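# Unload three sand cores from mould onto plywood boards

## Task

Lift three sand cores out of the mould and set them down on the plywood boards next to it, releasing each one: the long core with the rounded nose, plus the two upright bladed cores in the mould half on the robot's right side. The remaining two cores must stay upright in the mould, and nothing may end up on the floor or off the table.

## Robot and tools

Robot: two six-joint arms with parallel grippers, left_arm and right_arm. Every row of numbers, in any tool, holds 14 values: left_arm first (waist, shoulder, elbow, wrist pitch, wrist yaw, wrist roll, then gripper opening), then right_arm in the same order of 7. Both arms must always be filled in, even if only one is meant to move; to keep an arm still, repeat its current "Joint targets" angles and its present opening (a 0 is a real half-open command, not 'no change').

Units and ranges: the six joint values are absolute target angles in radians, the same quantities shown under Joint positions, not offsets. Stated ranges per arm: waist -2.618 to 3.054, shoulder 0.000 to 3.142, elbow 0.000 to 3.142, wrist pitch -1.571 to 1.571, wrist yaw -1.571 to 1.571, wrist roll -2.094 to 2.094. Real ends may differ by up to 0.059 rad; a target too far beyond an end gets rejected, and one slightly beyond is clipped, which the result flags with "joint sent to its limit". The opening is a scale from -1 (shut) to +1 (wide open, about 0.094 m between pads); except near the ends, the fingers are driven until grip_measured equals the number given.

Frames: positions and orientations in results are in the scene frame, metres. Origin sits at table-top height, halfway between the arms' nominal bases; +z points up, +x points out over the table, and left_arm is on the +y side (image left/right does not follow this). Calibrated bases: left_arm at (-0.041, +0.329, +0.029), right_arm at (-0.052, -0.233, +0.005), each turned only slightly about z. Printed hand positions may be off by a few centimetres, more when reaching far. end_effector_position is the point between the pads, roughly 1 cm short of the fingertips; fingers point along gripper +z and close along gripper y.

Tools:
- execute_actions(actions, cameras): actions is a list of actions; each action is a list of up to 15 rows of 14 numbers, one row per 1/30 s step, and a short action keeps its final row for the remaining steps. An empty actions list returns a full status plus all camera images. Each step, a joint target can lead the measured angle by at most 0.339 rad (waist, shoulder, elbow) or 2.2 rad (wrist joints); targets that would shift a gripper more than 200 mm get scaled back. Long motions therefore need several actions.
- move(target, speed, blend, opening_speed, grip_force, blocking, cameras): target is one 14-number row of absolute joint angles and openings, or a list of up to 15 such rows visited in order within 10 s total. speed is rad/s for whichever joint travels farthest (0.01 to 12.57, default 0.5), one value or one per target. blend (rad) rounds corners at intermediate targets; 0 means full stop at each. opening_speed (0.2 or more, opening units per second) ramps the finger command gently, good for fragile sand cores. grip_force is newtons per pad, 10 to 50, one value or one per arm; it persists, and low values close slowly. blocking=false returns after about 0.5 s while motion continues; a new move then replaces it. The moves do not avoid obstacles or the other arm. The result adds a "move:" line: done, off_target (resting more than 0.035 rad from target), moving, held, or fault, plus limits=held if steps were withheld.
- wait(seconds 0 to 10, cameras): lets time pass with last commands held; returns early if a running move finishes.
- stop(cameras): brakes the current move; fast motion needs space to stop.
- zoom_image(camera, region [x0,y0,x1,y1] pixels, at most 504 by 504): closer look at the newest image of one of cam_head_left, cam_head_right, cam_high, cam_low, cam_left_wrist, cam_right_wrist (all 896x504).
- read_manual(section): licence texts only.
- finished_scene(scene): ends the scene (1 or 2); make no further call in that reply.

Results: Joint positions and Joint velocities list each arm's six joints then pad gap (m, m/s). Joint targets shows what joints are currently driven toward; Tool commands shows current openings. Joint torques are raw drive outputs including gravity, positive toward larger angles; joints 1 to 3 wrap around at ±28 N m. grip_measured reads slightly wide when empty and a few millimetres narrow when squeezing a hard part. "joint command not followed" means the clearance check altered some steps. MOTOR HOT appears at 75 °C; at 90 °C that arm folds and stays idle, at 100 °C it collapses. Holding loads, stretching out, or pushing against something heats motors, even during thinking time.

Cautions: approach slowly near parts, since faster contact and targets beyond the contact point press harder. Never release a core while it is still moving; set it down on the boards, then open well above grip_measured. Avoid dropping cores from height, knocking the two cores that must remain, hitting the mould, table or camera stand, and letting the arms or their wrist-camera cables collide or squeeze each other (one gripper closing on the other's fingers counts). Loose objects may be nudged by outside disturbances now and then. Thinking time lets the scene keep running, so plan compactly.

Each tool is called in YAML: its name, and indented under it one key for each argument.

## Session

execute_actions:
  actions: []
  cameras: ["cam_head_left","cam_high","cam_right_wrist"]

Scene clock: 0.00 s.
left_arm: end_effector_position=(+0.2183, +0.2617, +0.3639) grip_measured=+1.000 end_effector_quat_wxyz=(+0.716, -0.179, +0.614, -0.281) | right_arm: end_effector_position=(+0.2261, -0.1367, +0.3456) grip_measured=+1.000 end_effector_quat_wxyz=(+0.692, +0.062, +0.667, +0.269)
Joint positions: left_arm=[-0.501 0.468 0.452 0.218 -0.426 -0.572 0.094] | right_arm=[0.466 0.596 0.57 0.129 0.137 0.448 0.094]
Joint velocities: within noise
Joint torques (N m): no reading
Motor temperatures (°C): left_arm=[23 32 33 28 22 22 25] | right_arm=[25 30 30 30 21 24 21]
Heat: left arm: 33 °C; right arm: 30 °C.
Joint targets: left_arm=[-0.501 0.468 0.458 0.212 -0.426 -0.572] | right_arm=[0.466 0.596 0.580 0.130 0.137 0.448]
Tool commands: left_gripper/opening=+1.0 right_gripper/opening=+1.0
Images, in order (width x height): cam_head_left 896x504, cam_high 896x504, cam_right_wrist 896x504.

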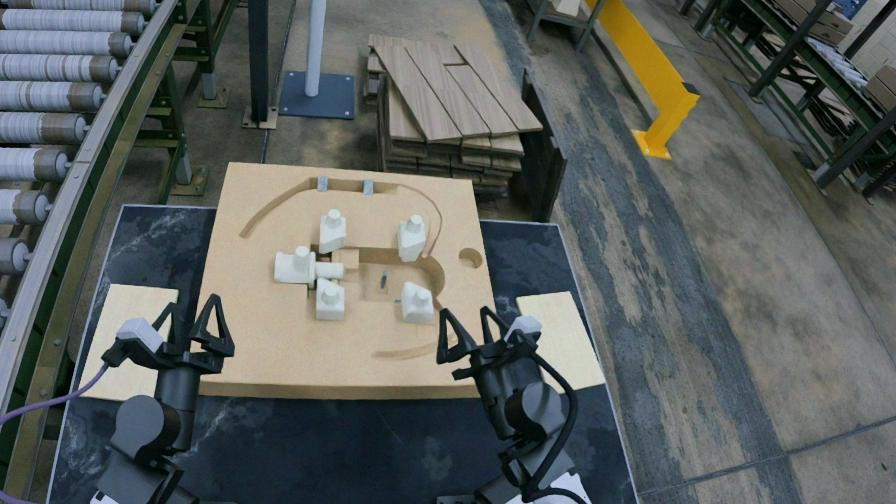

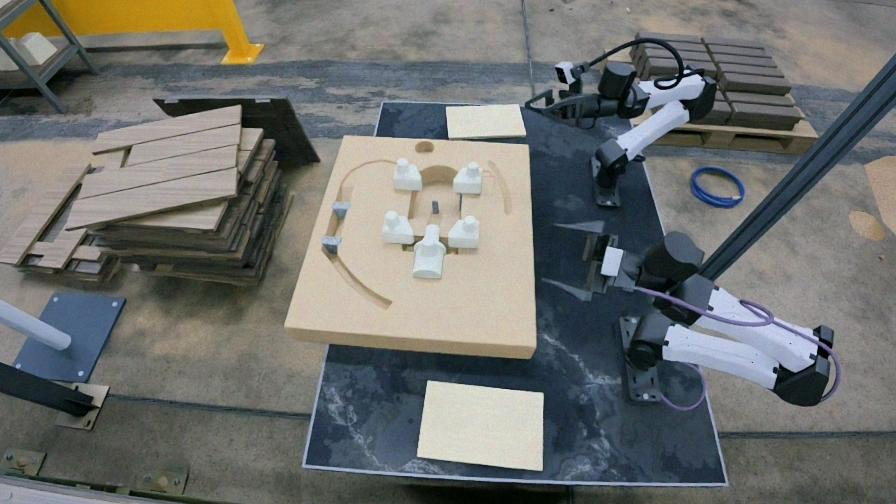

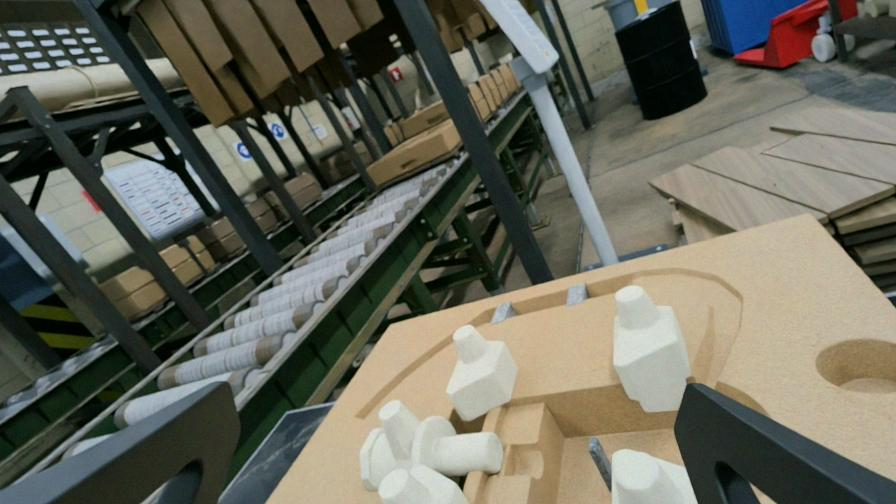

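move:
  target: [-0.42,1.993,1.933,-0.94,0.0,-0.48,1,0.285,2.04,2.156,-1.466,0.0,0.24,1]
  cameras: ["cam_left_wrist","cam_right_wrist"]
  speed: 0.8
  grip_force: [50,30]

Scene clock: 9.07 s.
left_arm: end_effector_position=(+0.4172, +0.1105, +0.2136) grip_measured=+1.000 end_effector_quat_wxyz=(+0.250, -0.023, +0.961, -0.120) | right_arm: end_effector_position=(+0.3649, -0.1339, +0.1964) grip_measured=+1.000 end_effector_quat_wxyz=(+0.105, +0.007, +0.994, +0.021)
Joint positions: left_arm=[-0.425 1.985 1.903 -0.927 -0.013 -0.493 0.094] | right_arm=[0.289 2.032 2.131 -1.455 0.011 0.253 0.094]
Joint torques (N m): left_arm=[0.4 -9.46 10.84 1.28 0.19 0.15] | right_arm=[-0.01 -10.78 7.6 0.63 -0.08 -0.2]
Heat: left arm: 36 °C; right arm: 32 °C.
Joint targets: left_arm=[-0.420 1.993 1.933 -0.940 0.000 -0.480] | right_arm=[0.285 2.040 2.156 -1.466 0.000 0.240]
grip_force (N): 50, 30
move: done
Images, in order (width x height): cam_left_wrist 896x504, cam_right_wrist 896x504.

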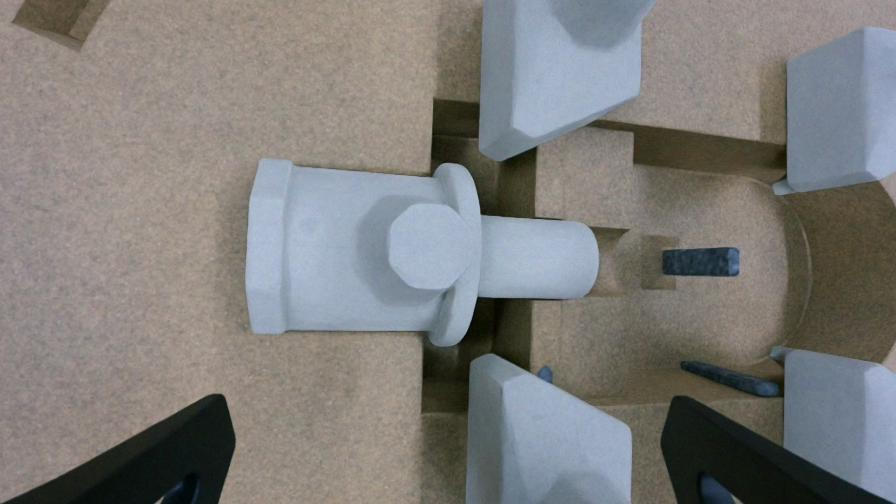

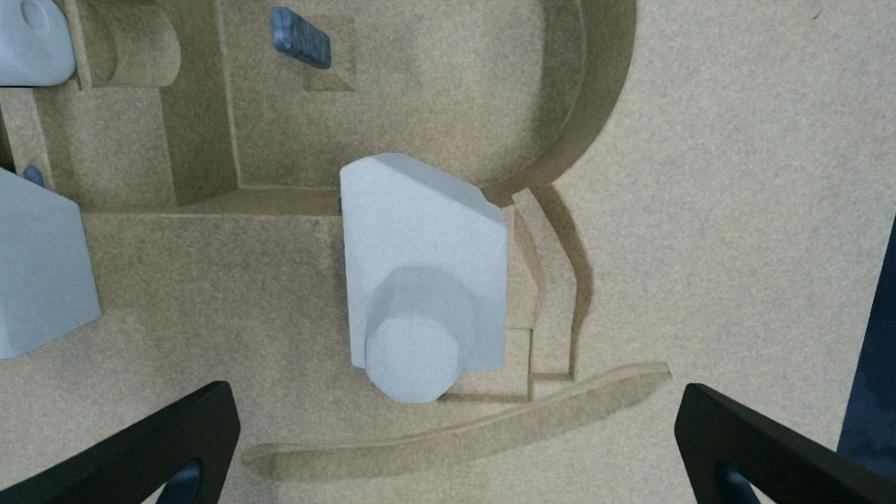

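move:
  target:
    - [-0.391,2.08,1.83,-0.685,0.0,-0.47,1,0.311,2.02,1.95,-1.28,0.0,0.285,1]
    - [-0.391,2.112,1.75,-0.61,0.0,-0.47,1,0.311,1.996,1.755,-1.102,0.0,0.285,1]
    - [-0.391,2.112,1.75,-0.61,0.0,-0.47,-0.7,0.311,1.996,1.755,-1.102,0.0,0.285,0.0]
  cameras: ["cam_left_wrist","cam_right_wrist","cam_low"]
  speed: [0.4,0.3,0.3]
  opening_speed: 0.6
  blend: [0.05,0,0]

Scene clock: 34.93 s.
left_arm: end_effector_position=(+0.4652, +0.1086, +0.1527) grip_measured=-0.205 end_effector_quat_wxyz=(+0.291, -0.024, +0.948, -0.124) | right_arm: end_effector_position=(+0.3689, -0.1222, +0.1034) grip_measured=+0.178 end_effector_quat_wxyz=(+0.089, +0.006, +0.996, +0.023)
Joint positions: left_arm=[-0.394 2.092 1.772 -0.606 -0.024 -0.461 0.037] | right_arm=[0.309 2.032 1.761 -1.116 0.002 0.271 0.055]
Joint torques (N m): left_arm=[0.14 -9.39 6.16 1.51 0.3 -0.06] | right_arm=[0.35 -15.54 5.53 0.77 -0.01 0.06]
Motor temperatures (°C): left_arm=[23 41 40 31 22 22 25] | right_arm=[25 35 34 31 21 24 21]
Heat: left arm: 41 °C; right arm: 35 °C.
Joint targets: left_arm=[-0.391 2.112 1.750 -0.610 0.000 -0.470] | right_arm=[0.311 1.996 1.755 -1.102 0.000 0.285]
grip_force (N): 50, 30
move: off_target (right_arm); target 3's new numbers were sent with right_arm's shoulder 0.036 rad from that target; right_arm: the shoulder is farthest, 0.036 rad from its target
Images, in order (width x height): cam_low 896x504, cam_left_wrist 896x504, cam_right_wrist 896x504.

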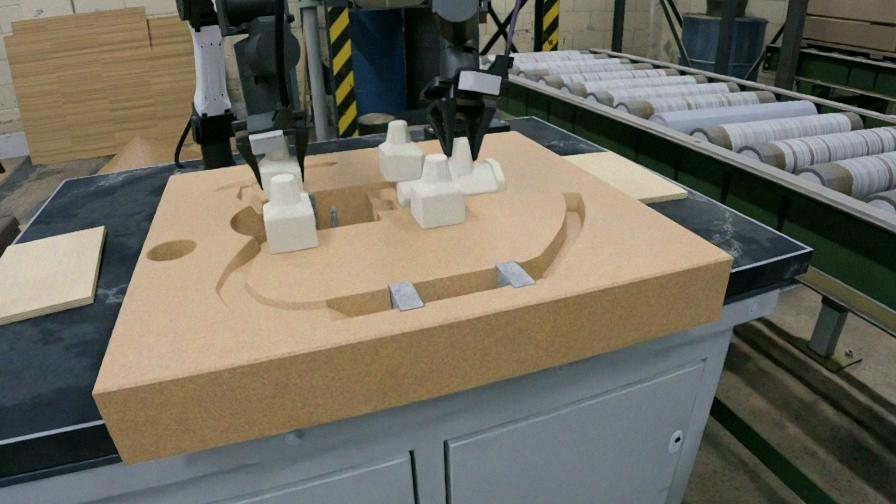

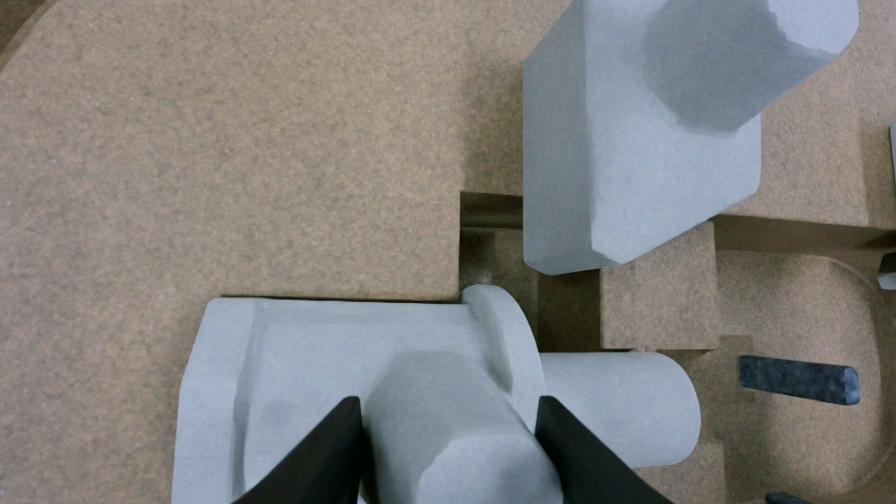

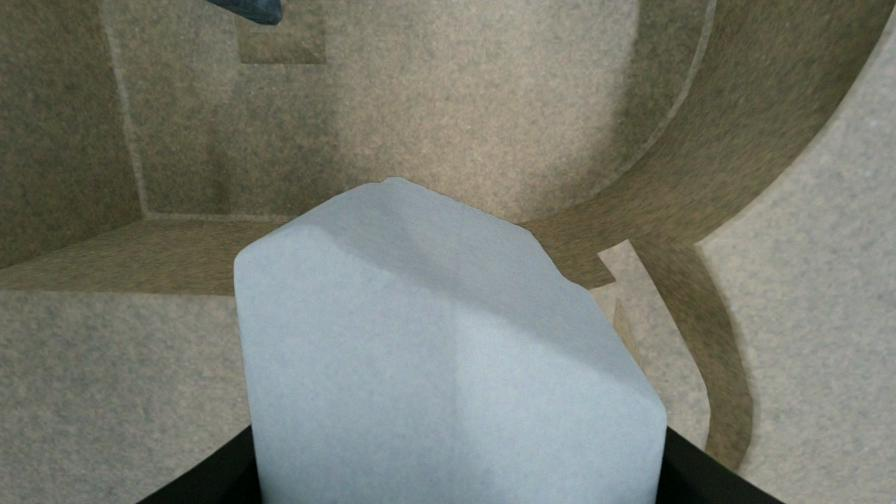

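move:
  target:
    - [-0.391,2.085,1.985,-0.79,0.0,-0.47,-0.8,0.309,2.022,1.92,-1.264,0.0,0.285,0.0]
    - [-0.391,2.075,2.24,-0.97,0.0,-0.47,-0.8,0.309,2.065,2.145,-1.446,0.0,0.285,0.0]
  cameras: ["cam_left_wrist","cam_low"]
  speed: [0.2,0.25]
  blend: [0.04,0]

Scene clock: 46.07 s.
left_arm: end_effector_position=(+0.4515, +0.1186, +0.2188) grip_measured=-0.283 end_effector_quat_wxyz=(+0.249, -0.026, +0.962, -0.106) | right_arm: end_effector_position=(+0.3622, -0.1239, +0.1796) grip_measured=+0.178 end_effector_quat_wxyz=(+0.083, +0.006, +0.996, +0.022)
Joint positions: left_arm=[-0.385 2.143 2.17 -1.05 -0.016 -0.457 0.034] | right_arm=[0.309 2.059 2.108 -1.448 0.002 0.272 0.055]
Joint torques (N m): left_arm=[-0.73 -17.02 14.3 2.17 0.2 -0.1] | right_arm=[0.24 -11.19 8.39 0.63 -0.02 0.07]
Motor temperatures (°C): left_arm=[23 46 40 32 22 22 26] | right_arm=[25 37 34 31 21 24 22]
Heat: left arm: 46 °C; right arm: 37 °C.
Joint targets: left_arm=[-0.391 2.075 2.240 -0.970 0.000 -0.470] | right_arm=[0.309 2.065 2.145 -1.446 0.000 0.285]
grip_force (N): 50, 30
move: off_target (left_arm, right_arm); left_arm: the wrist pitch is farthest, 0.080 rad from its target; right_arm: the elbow is farthest, 0.037 rad from its target
Images, in order (width x height): cam_low 896x504, cam_left_wrist 896x504.

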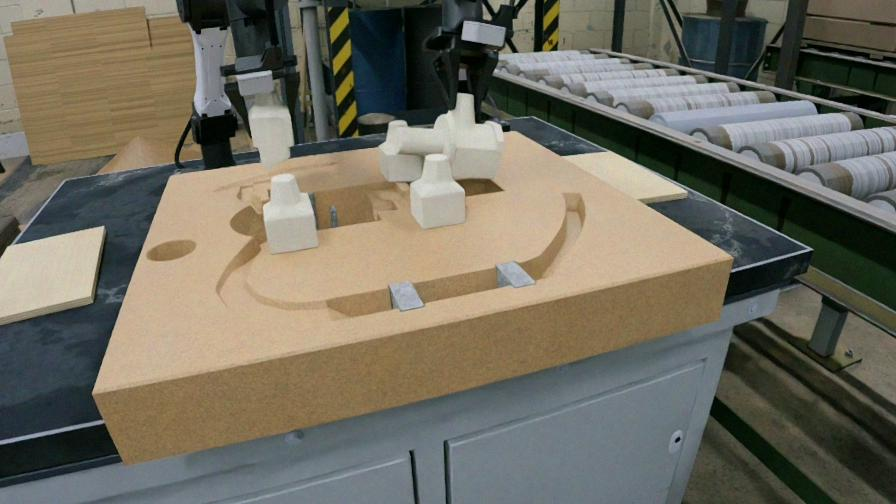

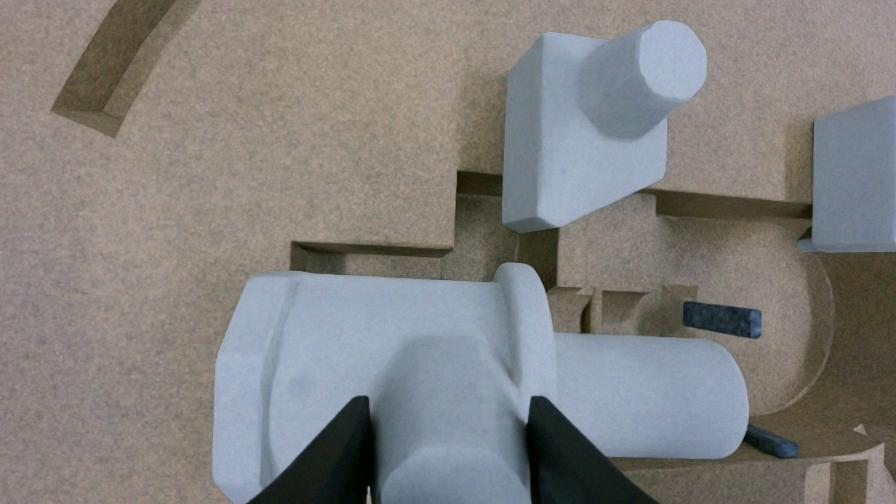

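move:
  target:
    - [-0.38,2.03,2.26,-0.97,0.0,-0.47,-0.8,0.309,1.95,1.98,-1.3,0.0,0.285,0.0]
    - [0.0,2.0,2.2,-0.97,0.0,-0.47,-0.8,0.2,1.425,1.418,-0.793,0.0,0.15,0.0]
    - [0.42,1.6,1.65,-0.87,0.0,-0.47,-0.8,-0.3,1.7,1.2,-0.05,-0.35,-0.02,0.0]
    - [0.42,1.526,1.125,-0.42,0.0,-0.47,-0.8,-0.73,1.953,1.018,0.69,-0.678,-0.191,0.0]
    - [0.42,1.553,1.05,-0.33,0.0,-0.47,-0.8,-0.73,2.174,0.966,1.0,-0.678,-0.191,0.0]
  cameras: ["cam_left_wrist","cam_right_wrist","cam_low","cam_high"]
  speed: [0.3,0.5,0.6,0.5,0.2]
  blend: [0.03,0.1,0.15,0.05,0]

zoom_image:
  camera: "cam_low"
  region: [560, 80, 700, 200]

Scene clock: 68.90 s.
left_arm: end_effector_position=(+0.3350, +0.4864, +0.1299) grip_measured=-0.283 end_effector_quat_wxyz=(+0.300, -0.395, +0.868, -0.005) | right_arm: end_effector_position=(+0.3888, -0.5192, +0.0660) grip_measured=+0.177 end_effector_quat_wxyz=(+0.620, +0.042, +0.783, -0.028)
Joint positions: left_arm=[0.417 1.587 1.054 -0.428 -0.01 -0.457 0.034] | right_arm=[-0.731 2.175 0.961 0.919 -0.66 -0.175 0.055]
Joint torques (N m): left_arm=[0.25 -9.7 7.56 2.46 0.15 -0.09] | right_arm=[0.44 -11.67 5.12 2.51 -0.36 -0.23]
Motor temperatures (°C): left_arm=[23 64 45 35 22 22 27] | right_arm=[25 40 36 33 21 24 22]
Heat: left arm: 64 °C; right arm: 40 °C.
Joint targets: left_arm=[0.420 1.553 1.050 -0.330 0.000 -0.470] | right_arm=[-0.730 2.174 0.966 1.000 -0.678 -0.191]
grip_force (N): 50, 30
move: off_target (left_arm, right_arm); left_arm: the wrist pitch is farthest, 0.098 rad from its target; right_arm: the wrist pitch is farthest, 0.081 rad from its target
Images, in order (width x height): cam_high 896x504, cam_low 896x504, cam_left_wrist 896x504, cam_right_wrist 896x504.

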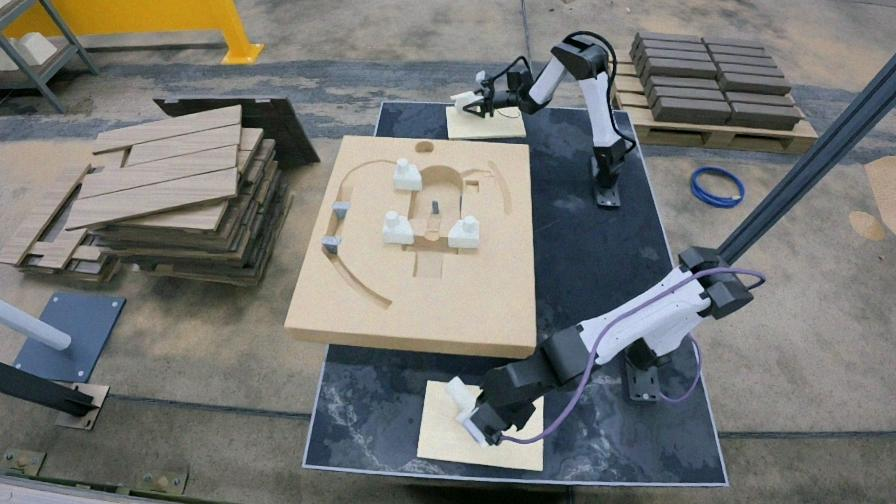

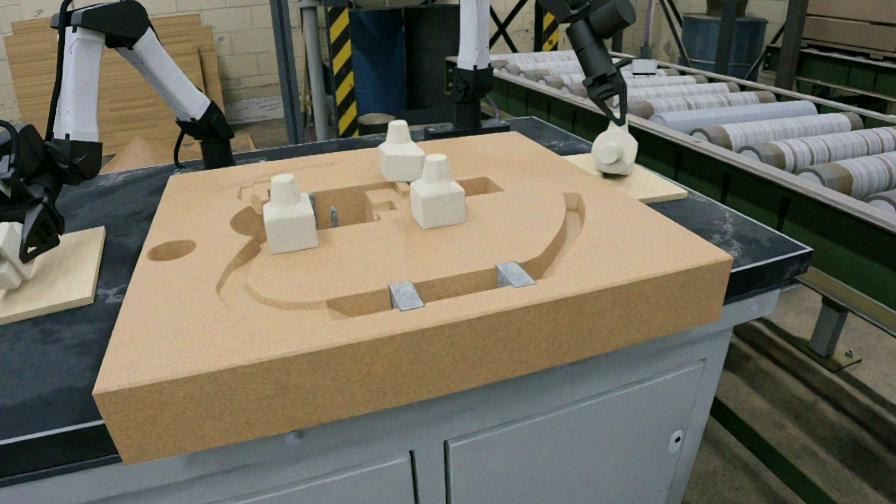

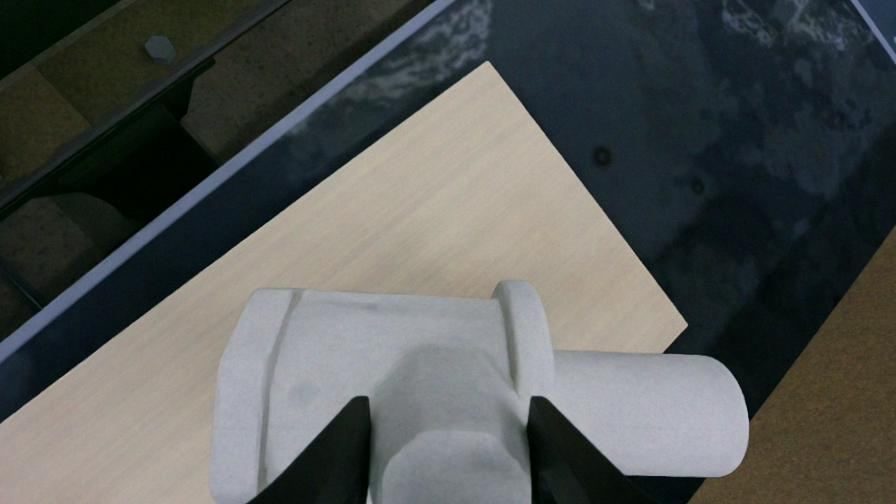

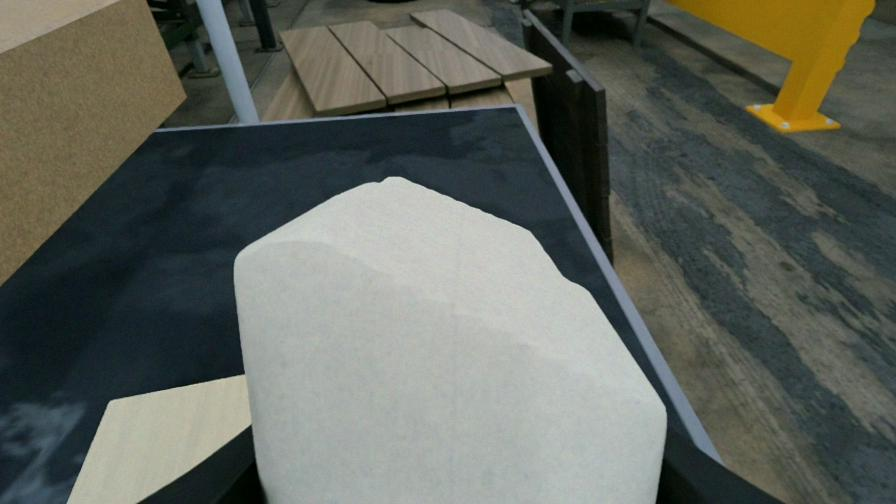

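Scaled by 3.600 from the camera's 896x504 image, which has a finer 1280x720 frame.

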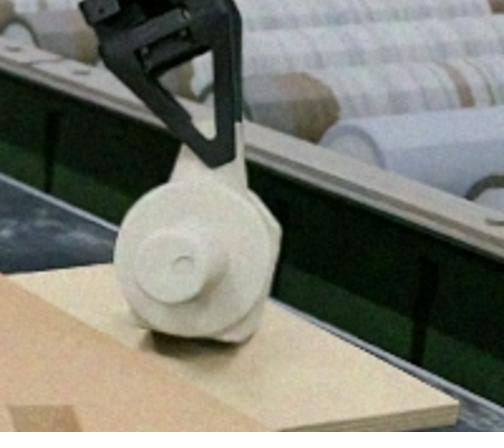

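move:
  target:
    - [0.42,1.563,1.01,-0.29,0.0,-0.47,-0.8,-0.73,2.25,0.966,1.074,-0.678,-0.191,0.0]
    - [0.42,1.573,0.97,-0.25,0.0,-0.47,-0.8,-0.73,2.29,0.966,1.11,-0.678,-0.191,0.05]
  cameras: ["cam_left_wrist","cam_right_wrist","cam_low"]
  speed: [0.08,0.08]
  blend: [0.01,0]
  grip_force: [50,10]

zoom_image:
  camera: "cam_low"
  region: [560, 80, 700, 200]

Scene clock: 76.07 s.
left_arm: end_effector_position=(+0.3379, +0.4914, +0.1305) grip_measured=-0.284 end_effector_quat_wxyz=(+0.332, -0.393, +0.857, +0.004) | right_arm: end_effector_position=(+0.3907, -0.5180, +0.0465) grip_measured=+0.183 end_effector_quat_wxyz=(+0.636, +0.027, +0.771, -0.035)
Joint positions: left_arm=[0.417 1.566 0.993 -0.321 -0.03 -0.457 0.034] | right_arm=[-0.731 2.277 0.961 1.071 -0.676 -0.176 0.056]
Joint torques (N m): left_arm=[0.29 -5.93 5.85 2.27 0.36 -0.09] | right_arm=[0.32 -10.59 4.63 2.15 -0.16 -0.21]
Motor temperatures (°C): left_arm=[23 61 43 37 22 22 27] | right_arm=[25 41 36 37 21 24 22]
Heat: left arm: 61 °C; right arm: 41 °C.
Joint targets: left_arm=[0.420 1.573 0.970 -0.250 0.000 -0.470] | right_arm=[-0.730 2.290 0.966 1.110 -0.678 -0.191]
grip_force (N): 50, 10
move: off_target (left_arm, right_arm); target 2's new numbers were sent with right_arm's wrist pitch 0.039 rad from that target; left_arm: the wrist pitch is farthest, 0.071 rad from its target; right_arm: the wrist pitch is farthest, 0.039 rad from its target
Images, in order (width x height): cam_low 896x504, cam_left_wrist 896x504, cam_right_wrist 896x504.

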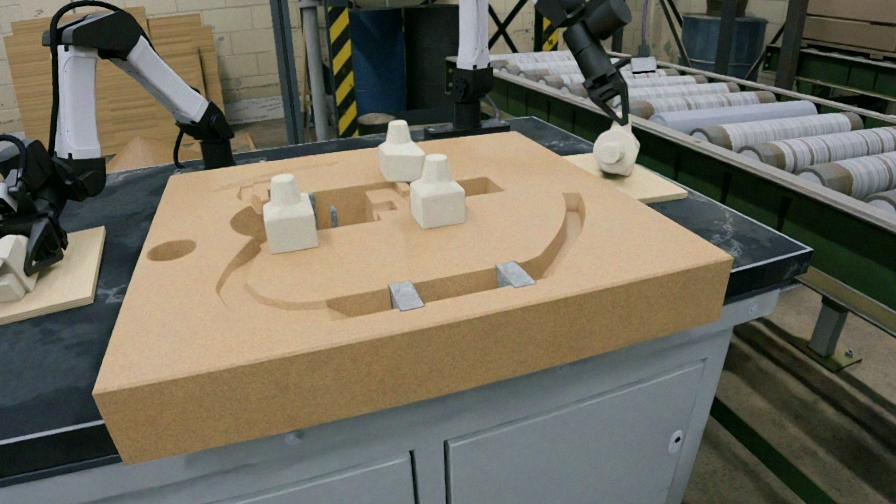

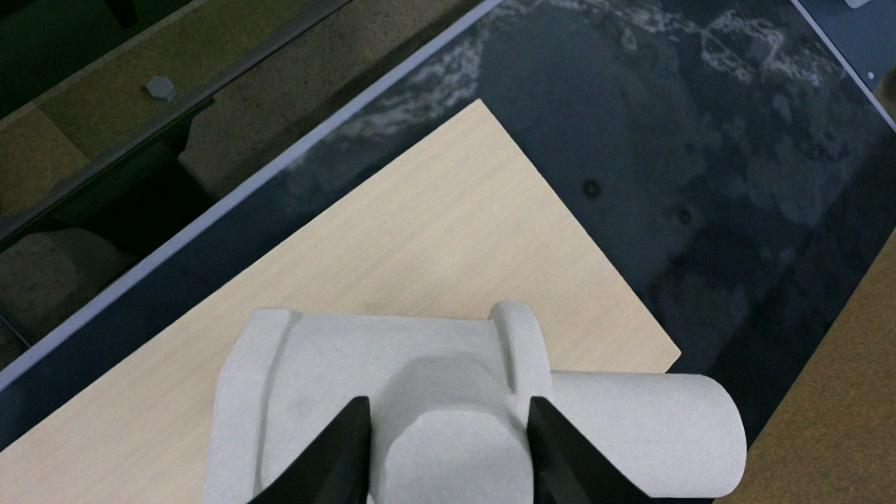

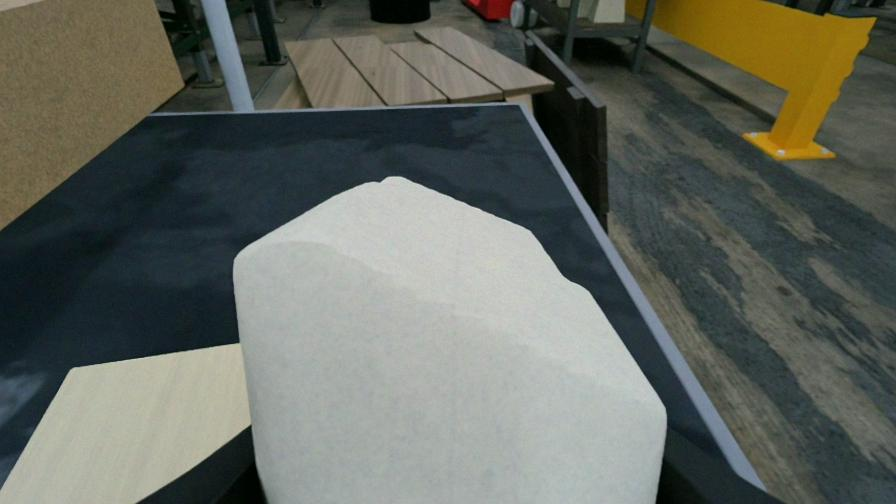

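Scaled by 3.600 from the camera's 896x504 image, which has a finer 1280x720 frame.

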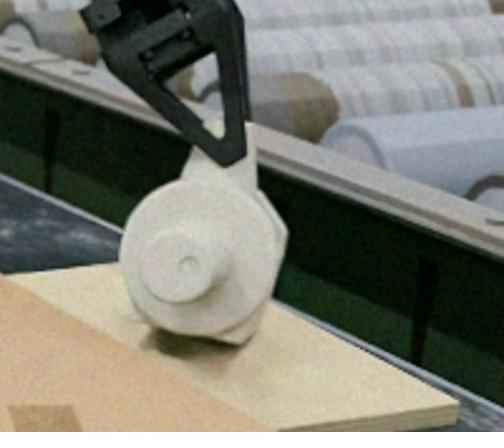

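move:
  target:
    - [0.42,1.573,0.985,-0.29,0.0,-0.47,-0.275,-0.73,2.285,0.966,1.10,-0.678,-0.191,0.185]
    - [0.42,1.573,0.985,-0.29,0.0,-0.47,-0.26,-0.73,2.285,0.966,1.10,-0.678,-0.191,0.193]
    - [0.42,1.573,0.985,-0.29,0.0,-0.47,-0.245,-0.73,2.285,0.966,1.10,-0.678,-0.191,0.2]
    - [0.42,1.573,0.985,-0.29,0.0,-0.47,-0.23,-0.73,2.285,0.966,1.10,-0.678,-0.191,0.207]
  cameras: ["cam_left_wrist","cam_right_wrist","cam_low"]
  speed: 0.1
  opening_speed: 0.2

zoom_image:
  camera: "cam_low"
  region: [560, 80, 700, 200]

Scene clock: 86.53 s.
left_arm: end_effector_position=(+0.3474, +0.4800, +0.1337) grip_measured=-0.231 end_effector_quat_wxyz=(+0.342, -0.380, +0.859, -0.029) | right_arm: end_effector_position=(+0.3908, -0.5181, +0.0471) grip_measured=+0.205 end_effector_quat_wxyz=(+0.636, +0.026, +0.770, -0.036)
Joint positions: left_arm=[0.41 1.567 0.993 -0.298 0.036 -0.46 0.036] | right_arm=[-0.731 2.277 0.961 1.073 -0.676 -0.176 0.057]
Joint torques (N m): left_arm=[0.9 -6.04 7.28 1.69 -0.29 -0.06] | right_arm=[0.32 -11.06 4.81 2.03 -0.17 -0.21]
Motor temperatures (°C): left_arm=[23 55 42 37 22 22 27] | right_arm=[25 42 36 38 21 24 22]
Heat: left arm: 55 °C; right arm: 42 °C.
Joint targets: left_arm=[0.420 1.573 0.985 -0.290 0.000 -0.470] | right_arm=[-0.730 2.285 0.966 1.100 -0.678 -0.191]
grip_force (N): 50, 10
move: off_target (left_arm); target 3's new numbers were sent with left_arm's wrist pitch 0.036 rad from that target; target 4's new numbers were sent with left_arm's wrist pitch 0.040 rad from that target; left_arm: the wrist yaw is farthest, 0.036 rad from its target
Images, in order (width x height): cam_low 896x504, cam_left_wrist 896x504, cam_right_wrist 896x504.

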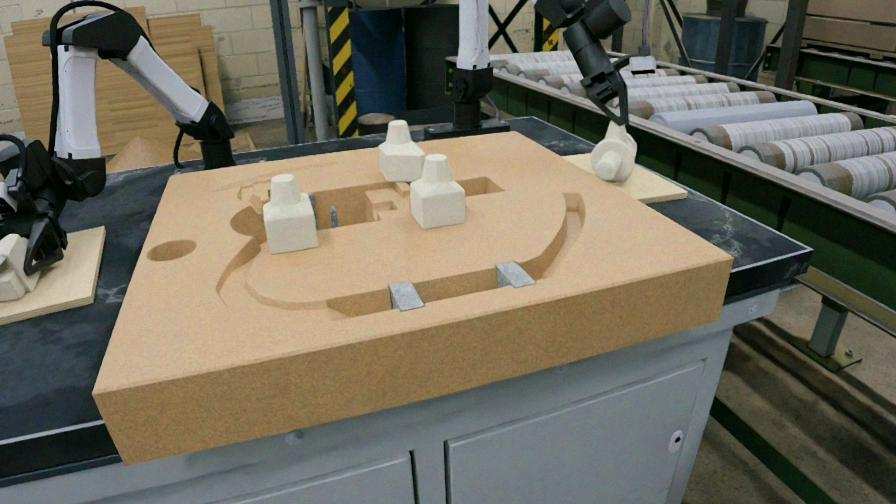

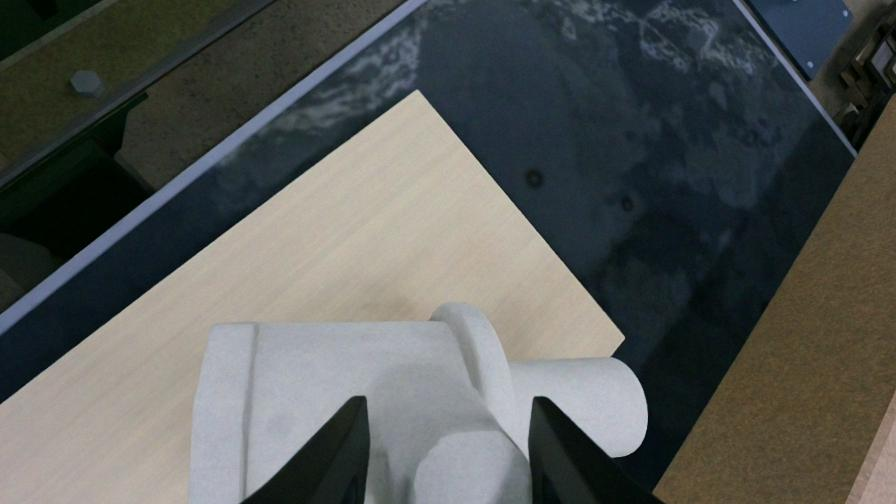

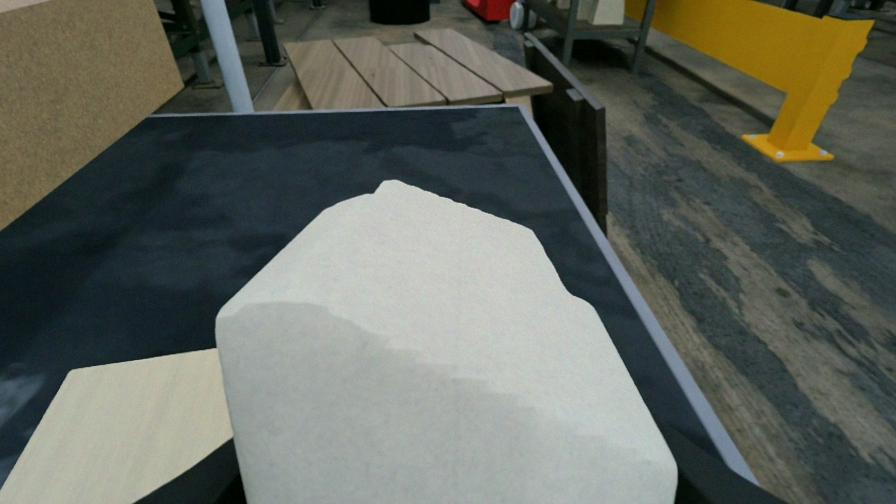

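Scaled by 3.600 from the camera's 896x504 image, which has a finer 1280x720 frame.

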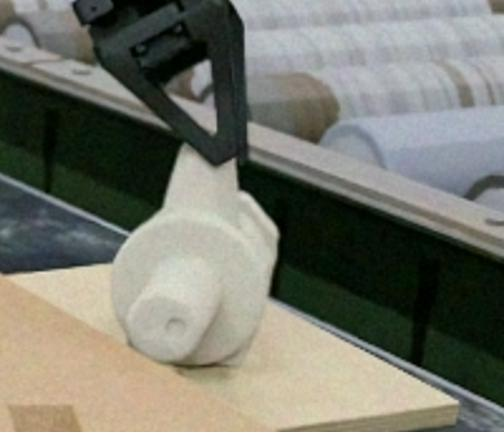

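move:
  target:
    - [0.415,1.57,0.99,-0.295,0.02,-0.465,-0.2,-0.73,2.285,0.966,1.10,-0.678,-0.191,0.212]
    - [0.415,1.57,0.99,-0.295,0.02,-0.465,0.1,-0.73,2.285,0.966,1.10,-0.678,-0.191,0.22]
    - [0.415,1.57,0.99,-0.295,0.02,-0.465,0.8,-0.73,2.285,0.966,1.10,-0.678,-0.191,0.24]
  cameras: ["cam_left_wrist","cam_right_wrist","cam_high"]
  speed: 0.1
  opening_speed: 0.5

Scene clock: 92.87 s.
left_arm: end_effector_position=(+0.3473, +0.4802, +0.1337) grip_measured=+0.799 end_effector_quat_wxyz=(+0.342, -0.380, +0.859, -0.029) | right_arm: end_effector_position=(+0.3908, -0.5181, +0.0471) grip_measured=+0.238 end_effector_quat_wxyz=(+0.636, +0.026, +0.770, -0.036)
Joint positions: left_arm=[0.41 1.567 0.993 -0.298 0.035 -0.46 0.084] | right_arm=[-0.731 2.277 0.961 1.073 -0.676 -0.176 0.058]
Joint torques (N m): left_arm=[0.39 -6.38 7.71 1.64 -0.08 -0.03] | right_arm=[0.34 -11.17 4.85 2.05 -0.16 -0.24]
Heat: left arm: 52 °C; right arm: 42 °C.
Joint targets: left_arm=[0.415 1.570 0.990 -0.295 0.020 -0.465] | right_arm=[-0.730 2.285 0.966 1.100 -0.678 -0.191]
grip_force (N): 50, 10
move: done
Images, in order (width x height): cam_high 896x504, cam_left_wrist 896x504, cam_right_wrist 896x504.

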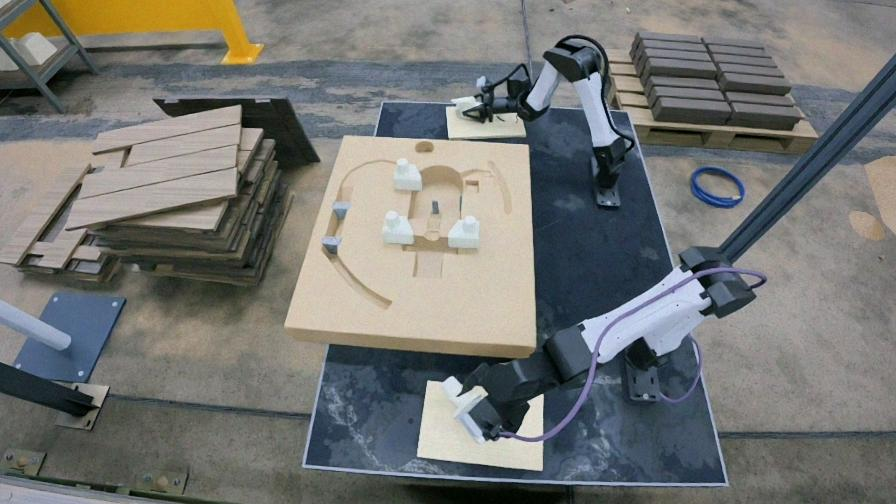

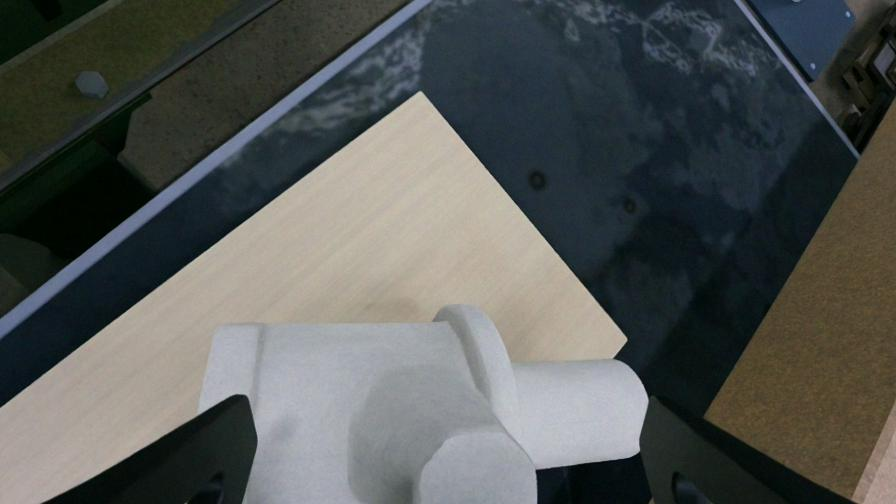

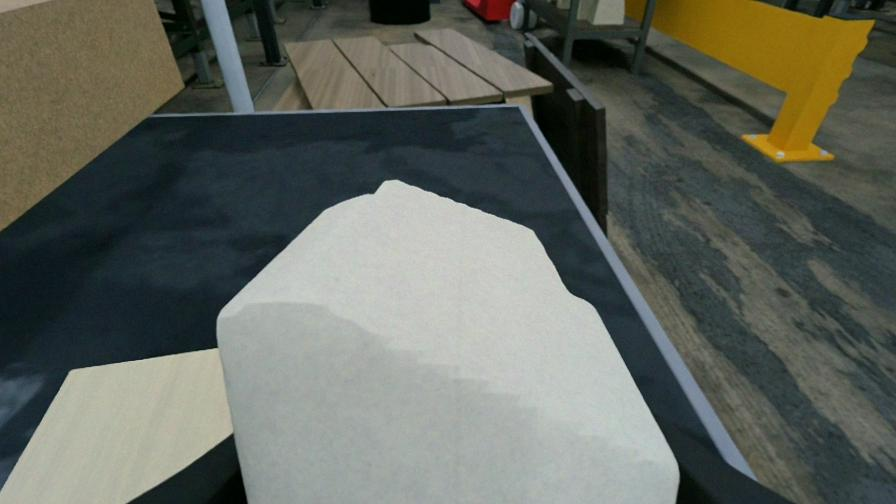

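move:
  target:
    - [0.415,1.5,1.4,-0.75,0.0,-0.47,0.8,-0.73,2.285,0.966,1.10,-0.678,-0.191,0.40]
    - [0.25,1.1,1.2,-0.6,0.0,-0.2,0.8,-0.73,2.26,0.966,1.06,-0.678,-0.191,0.7]
  cameras: ["cam_left_wrist","cam_right_wrist","cam_high"]
  speed: [0.25,0.4]
  opening_speed: 0.2

zoom_image:
  camera: "cam_high"
  region: [380, 340, 580, 490]

zoom_image:
  camera: "cam_high"
  region: [420, 60, 560, 160]

Scene clock: 105.77 s.
left_arm: end_effector_position=(+0.3065, +0.4072, +0.3493) grip_measured=+0.799 end_effector_quat_wxyz=(+0.514, -0.185, +0.838, -0.003) | right_arm: end_effector_position=(+0.3903, -0.5176, +0.0444) grip_measured=+0.698 end_effector_quat_wxyz=(+0.633, +0.029, +0.773, -0.032)
Joint positions: left_arm=[0.254 1.105 1.222 -0.608 0.017 -0.214 0.084] | right_arm=[-0.731 2.277 0.961 1.06 -0.676 -0.176 0.08]
Joint torques (N m): left_arm=[-0.49 -3.44 6.35 2.11 -0.1 0.16] | right_arm=[0.38 -13.59 4.78 1.79 -0.15 -0.25]
Motor temperatures (°C): left_arm=[23 48 41 37 22 22 26] | right_arm=[25 43 35 39 21 24 22]
Heat: left arm: 48 °C; right arm: 43 °C.
Joint targets: left_arm=[0.250 1.100 1.200 -0.600 0.000 -0.200] | right_arm=[-0.730 2.260 0.966 1.060 -0.678 -0.191]
grip_force (N): 50, 10
move: done
Images, in order (width x height): cam_high 896x504, cam_left_wrist 896x504, cam_right_wrist 896x504.

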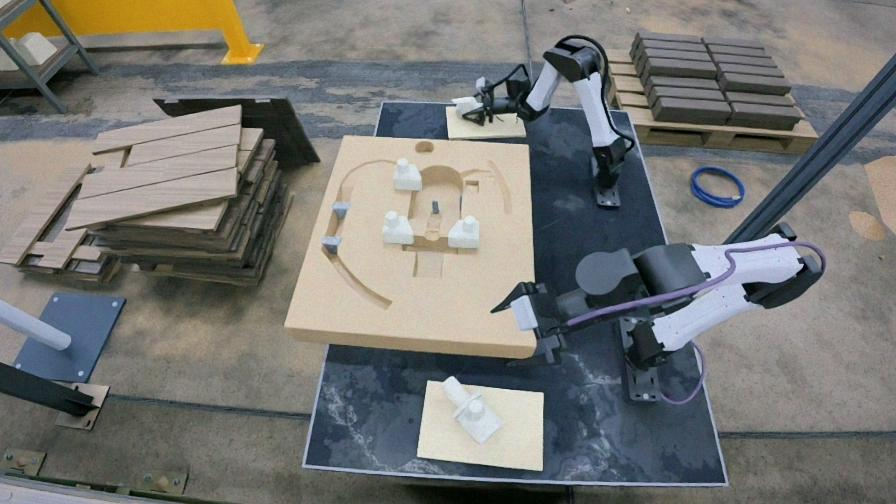

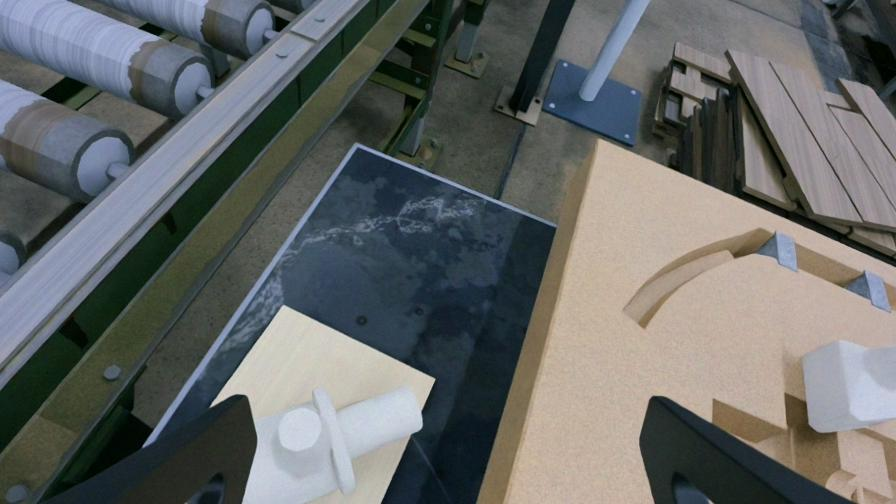

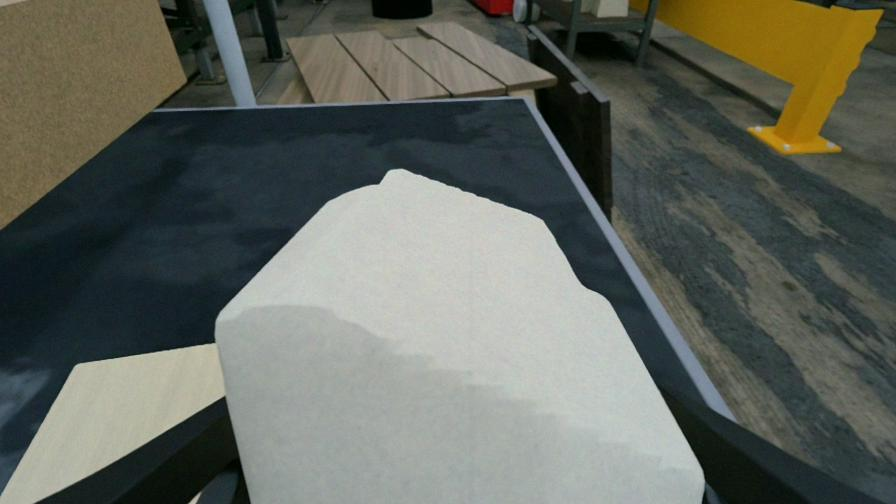

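Scaled by 2.520 from the camera's 896x504 image, which has a finer 1280x720 frame.

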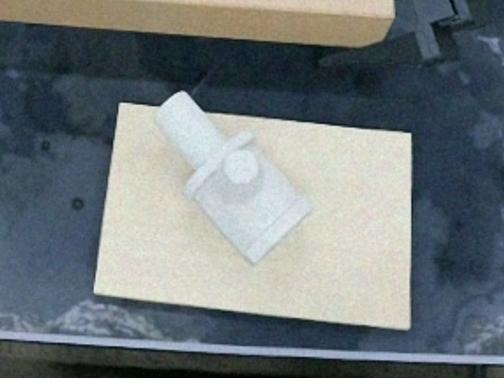

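Scaled by 3.600 from the camera's 896x504 image, which has a finer 1280x720 frame.

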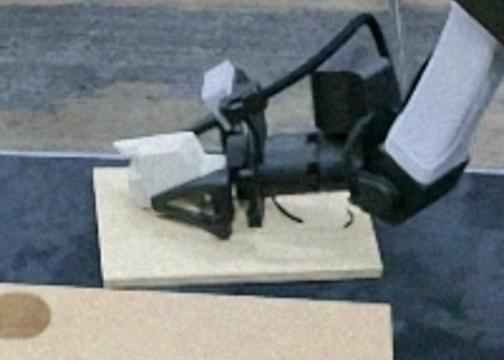

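move:
  target:
    - [0.25,1.1,1.2,-0.6,0.0,-0.2,0.8,-0.73,1.953,1.018,0.69,-0.678,-0.191,0.7]
    - [0.25,1.1,1.2,-0.6,0.0,-0.2,0.8,0.0,1.4,1.45,-0.6,0.0,0.1,1]
    - [0.25,1.1,1.2,-0.6,0.0,-0.2,0.8,0.24,2.125,2.089,-0.864,0.0,0.20,1]
  cameras: ["cam_right_wrist","cam_high"]
  blend: [0.03,0.2,0]
  speed: [0.3,0.8,0.8]
  grip_force: [50,30]

zoom_image:
  camera: "cam_high"
  region: [420, 60, 560, 160]

Scene clock: 116.27 s.
left_arm: end_effector_position=(+0.3066, +0.4072, +0.3494) grip_measured=+0.799 end_effector_quat_wxyz=(+0.514, -0.185, +0.837, -0.003) | right_arm: end_effector_position=(+0.4951, -0.1259, +0.1933) grip_measured=+0.998 end_effector_quat_wxyz=(+0.316, -0.004, +0.947, +0.064)
Joint positions: left_arm=[0.254 1.105 1.222 -0.608 0.017 -0.214 0.084] | right_arm=[0.242 2.119 2.062 -0.856 -0.007 0.186 0.094]
Joint torques (N m): left_arm=[-0.42 -3.33 6.32 2.1 -0.08 0.16] | right_arm=[0.08 -12.78 8.65 1.32 0.09 0.02]
Heat: left arm: 45 °C; right arm: 44 °C.
Joint targets: left_arm=[0.250 1.100 1.200 -0.600 0.000 -0.200] | right_arm=[0.240 2.125 2.089 -0.864 0.000 0.200]
grip_force (N): 50, 30
move: done; blend cut to 0 rad at target 2
Images, in order (width x height): cam_high 896x504, cam_right_wrist 896x504.

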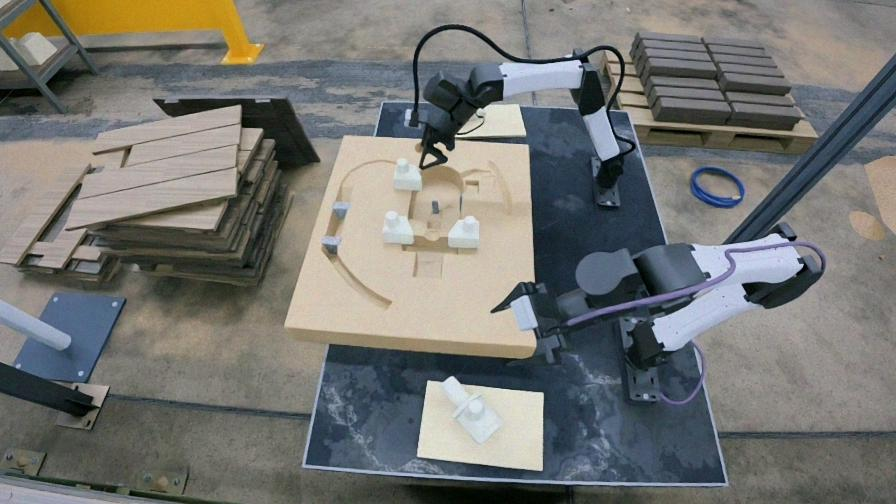

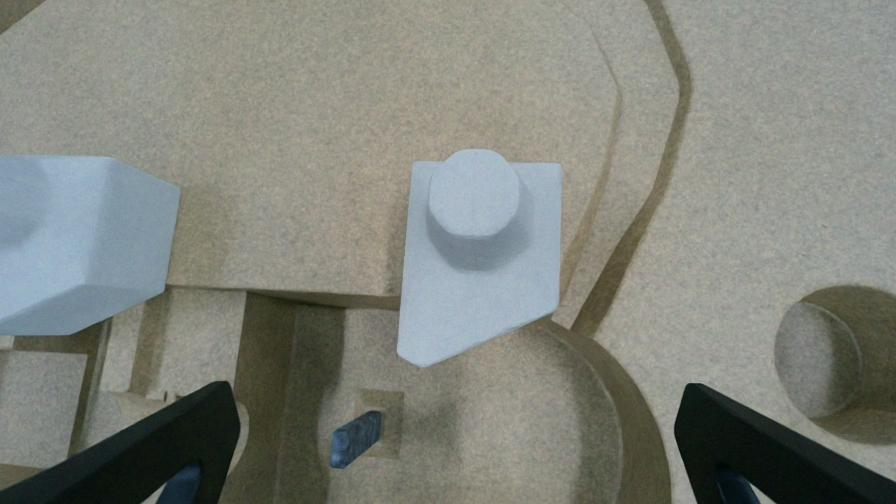

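Scaled by 3.600 from the camera's 896x504 image, which has a finer 1280x720 frame.

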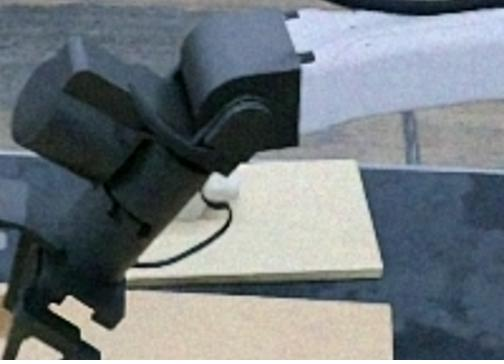

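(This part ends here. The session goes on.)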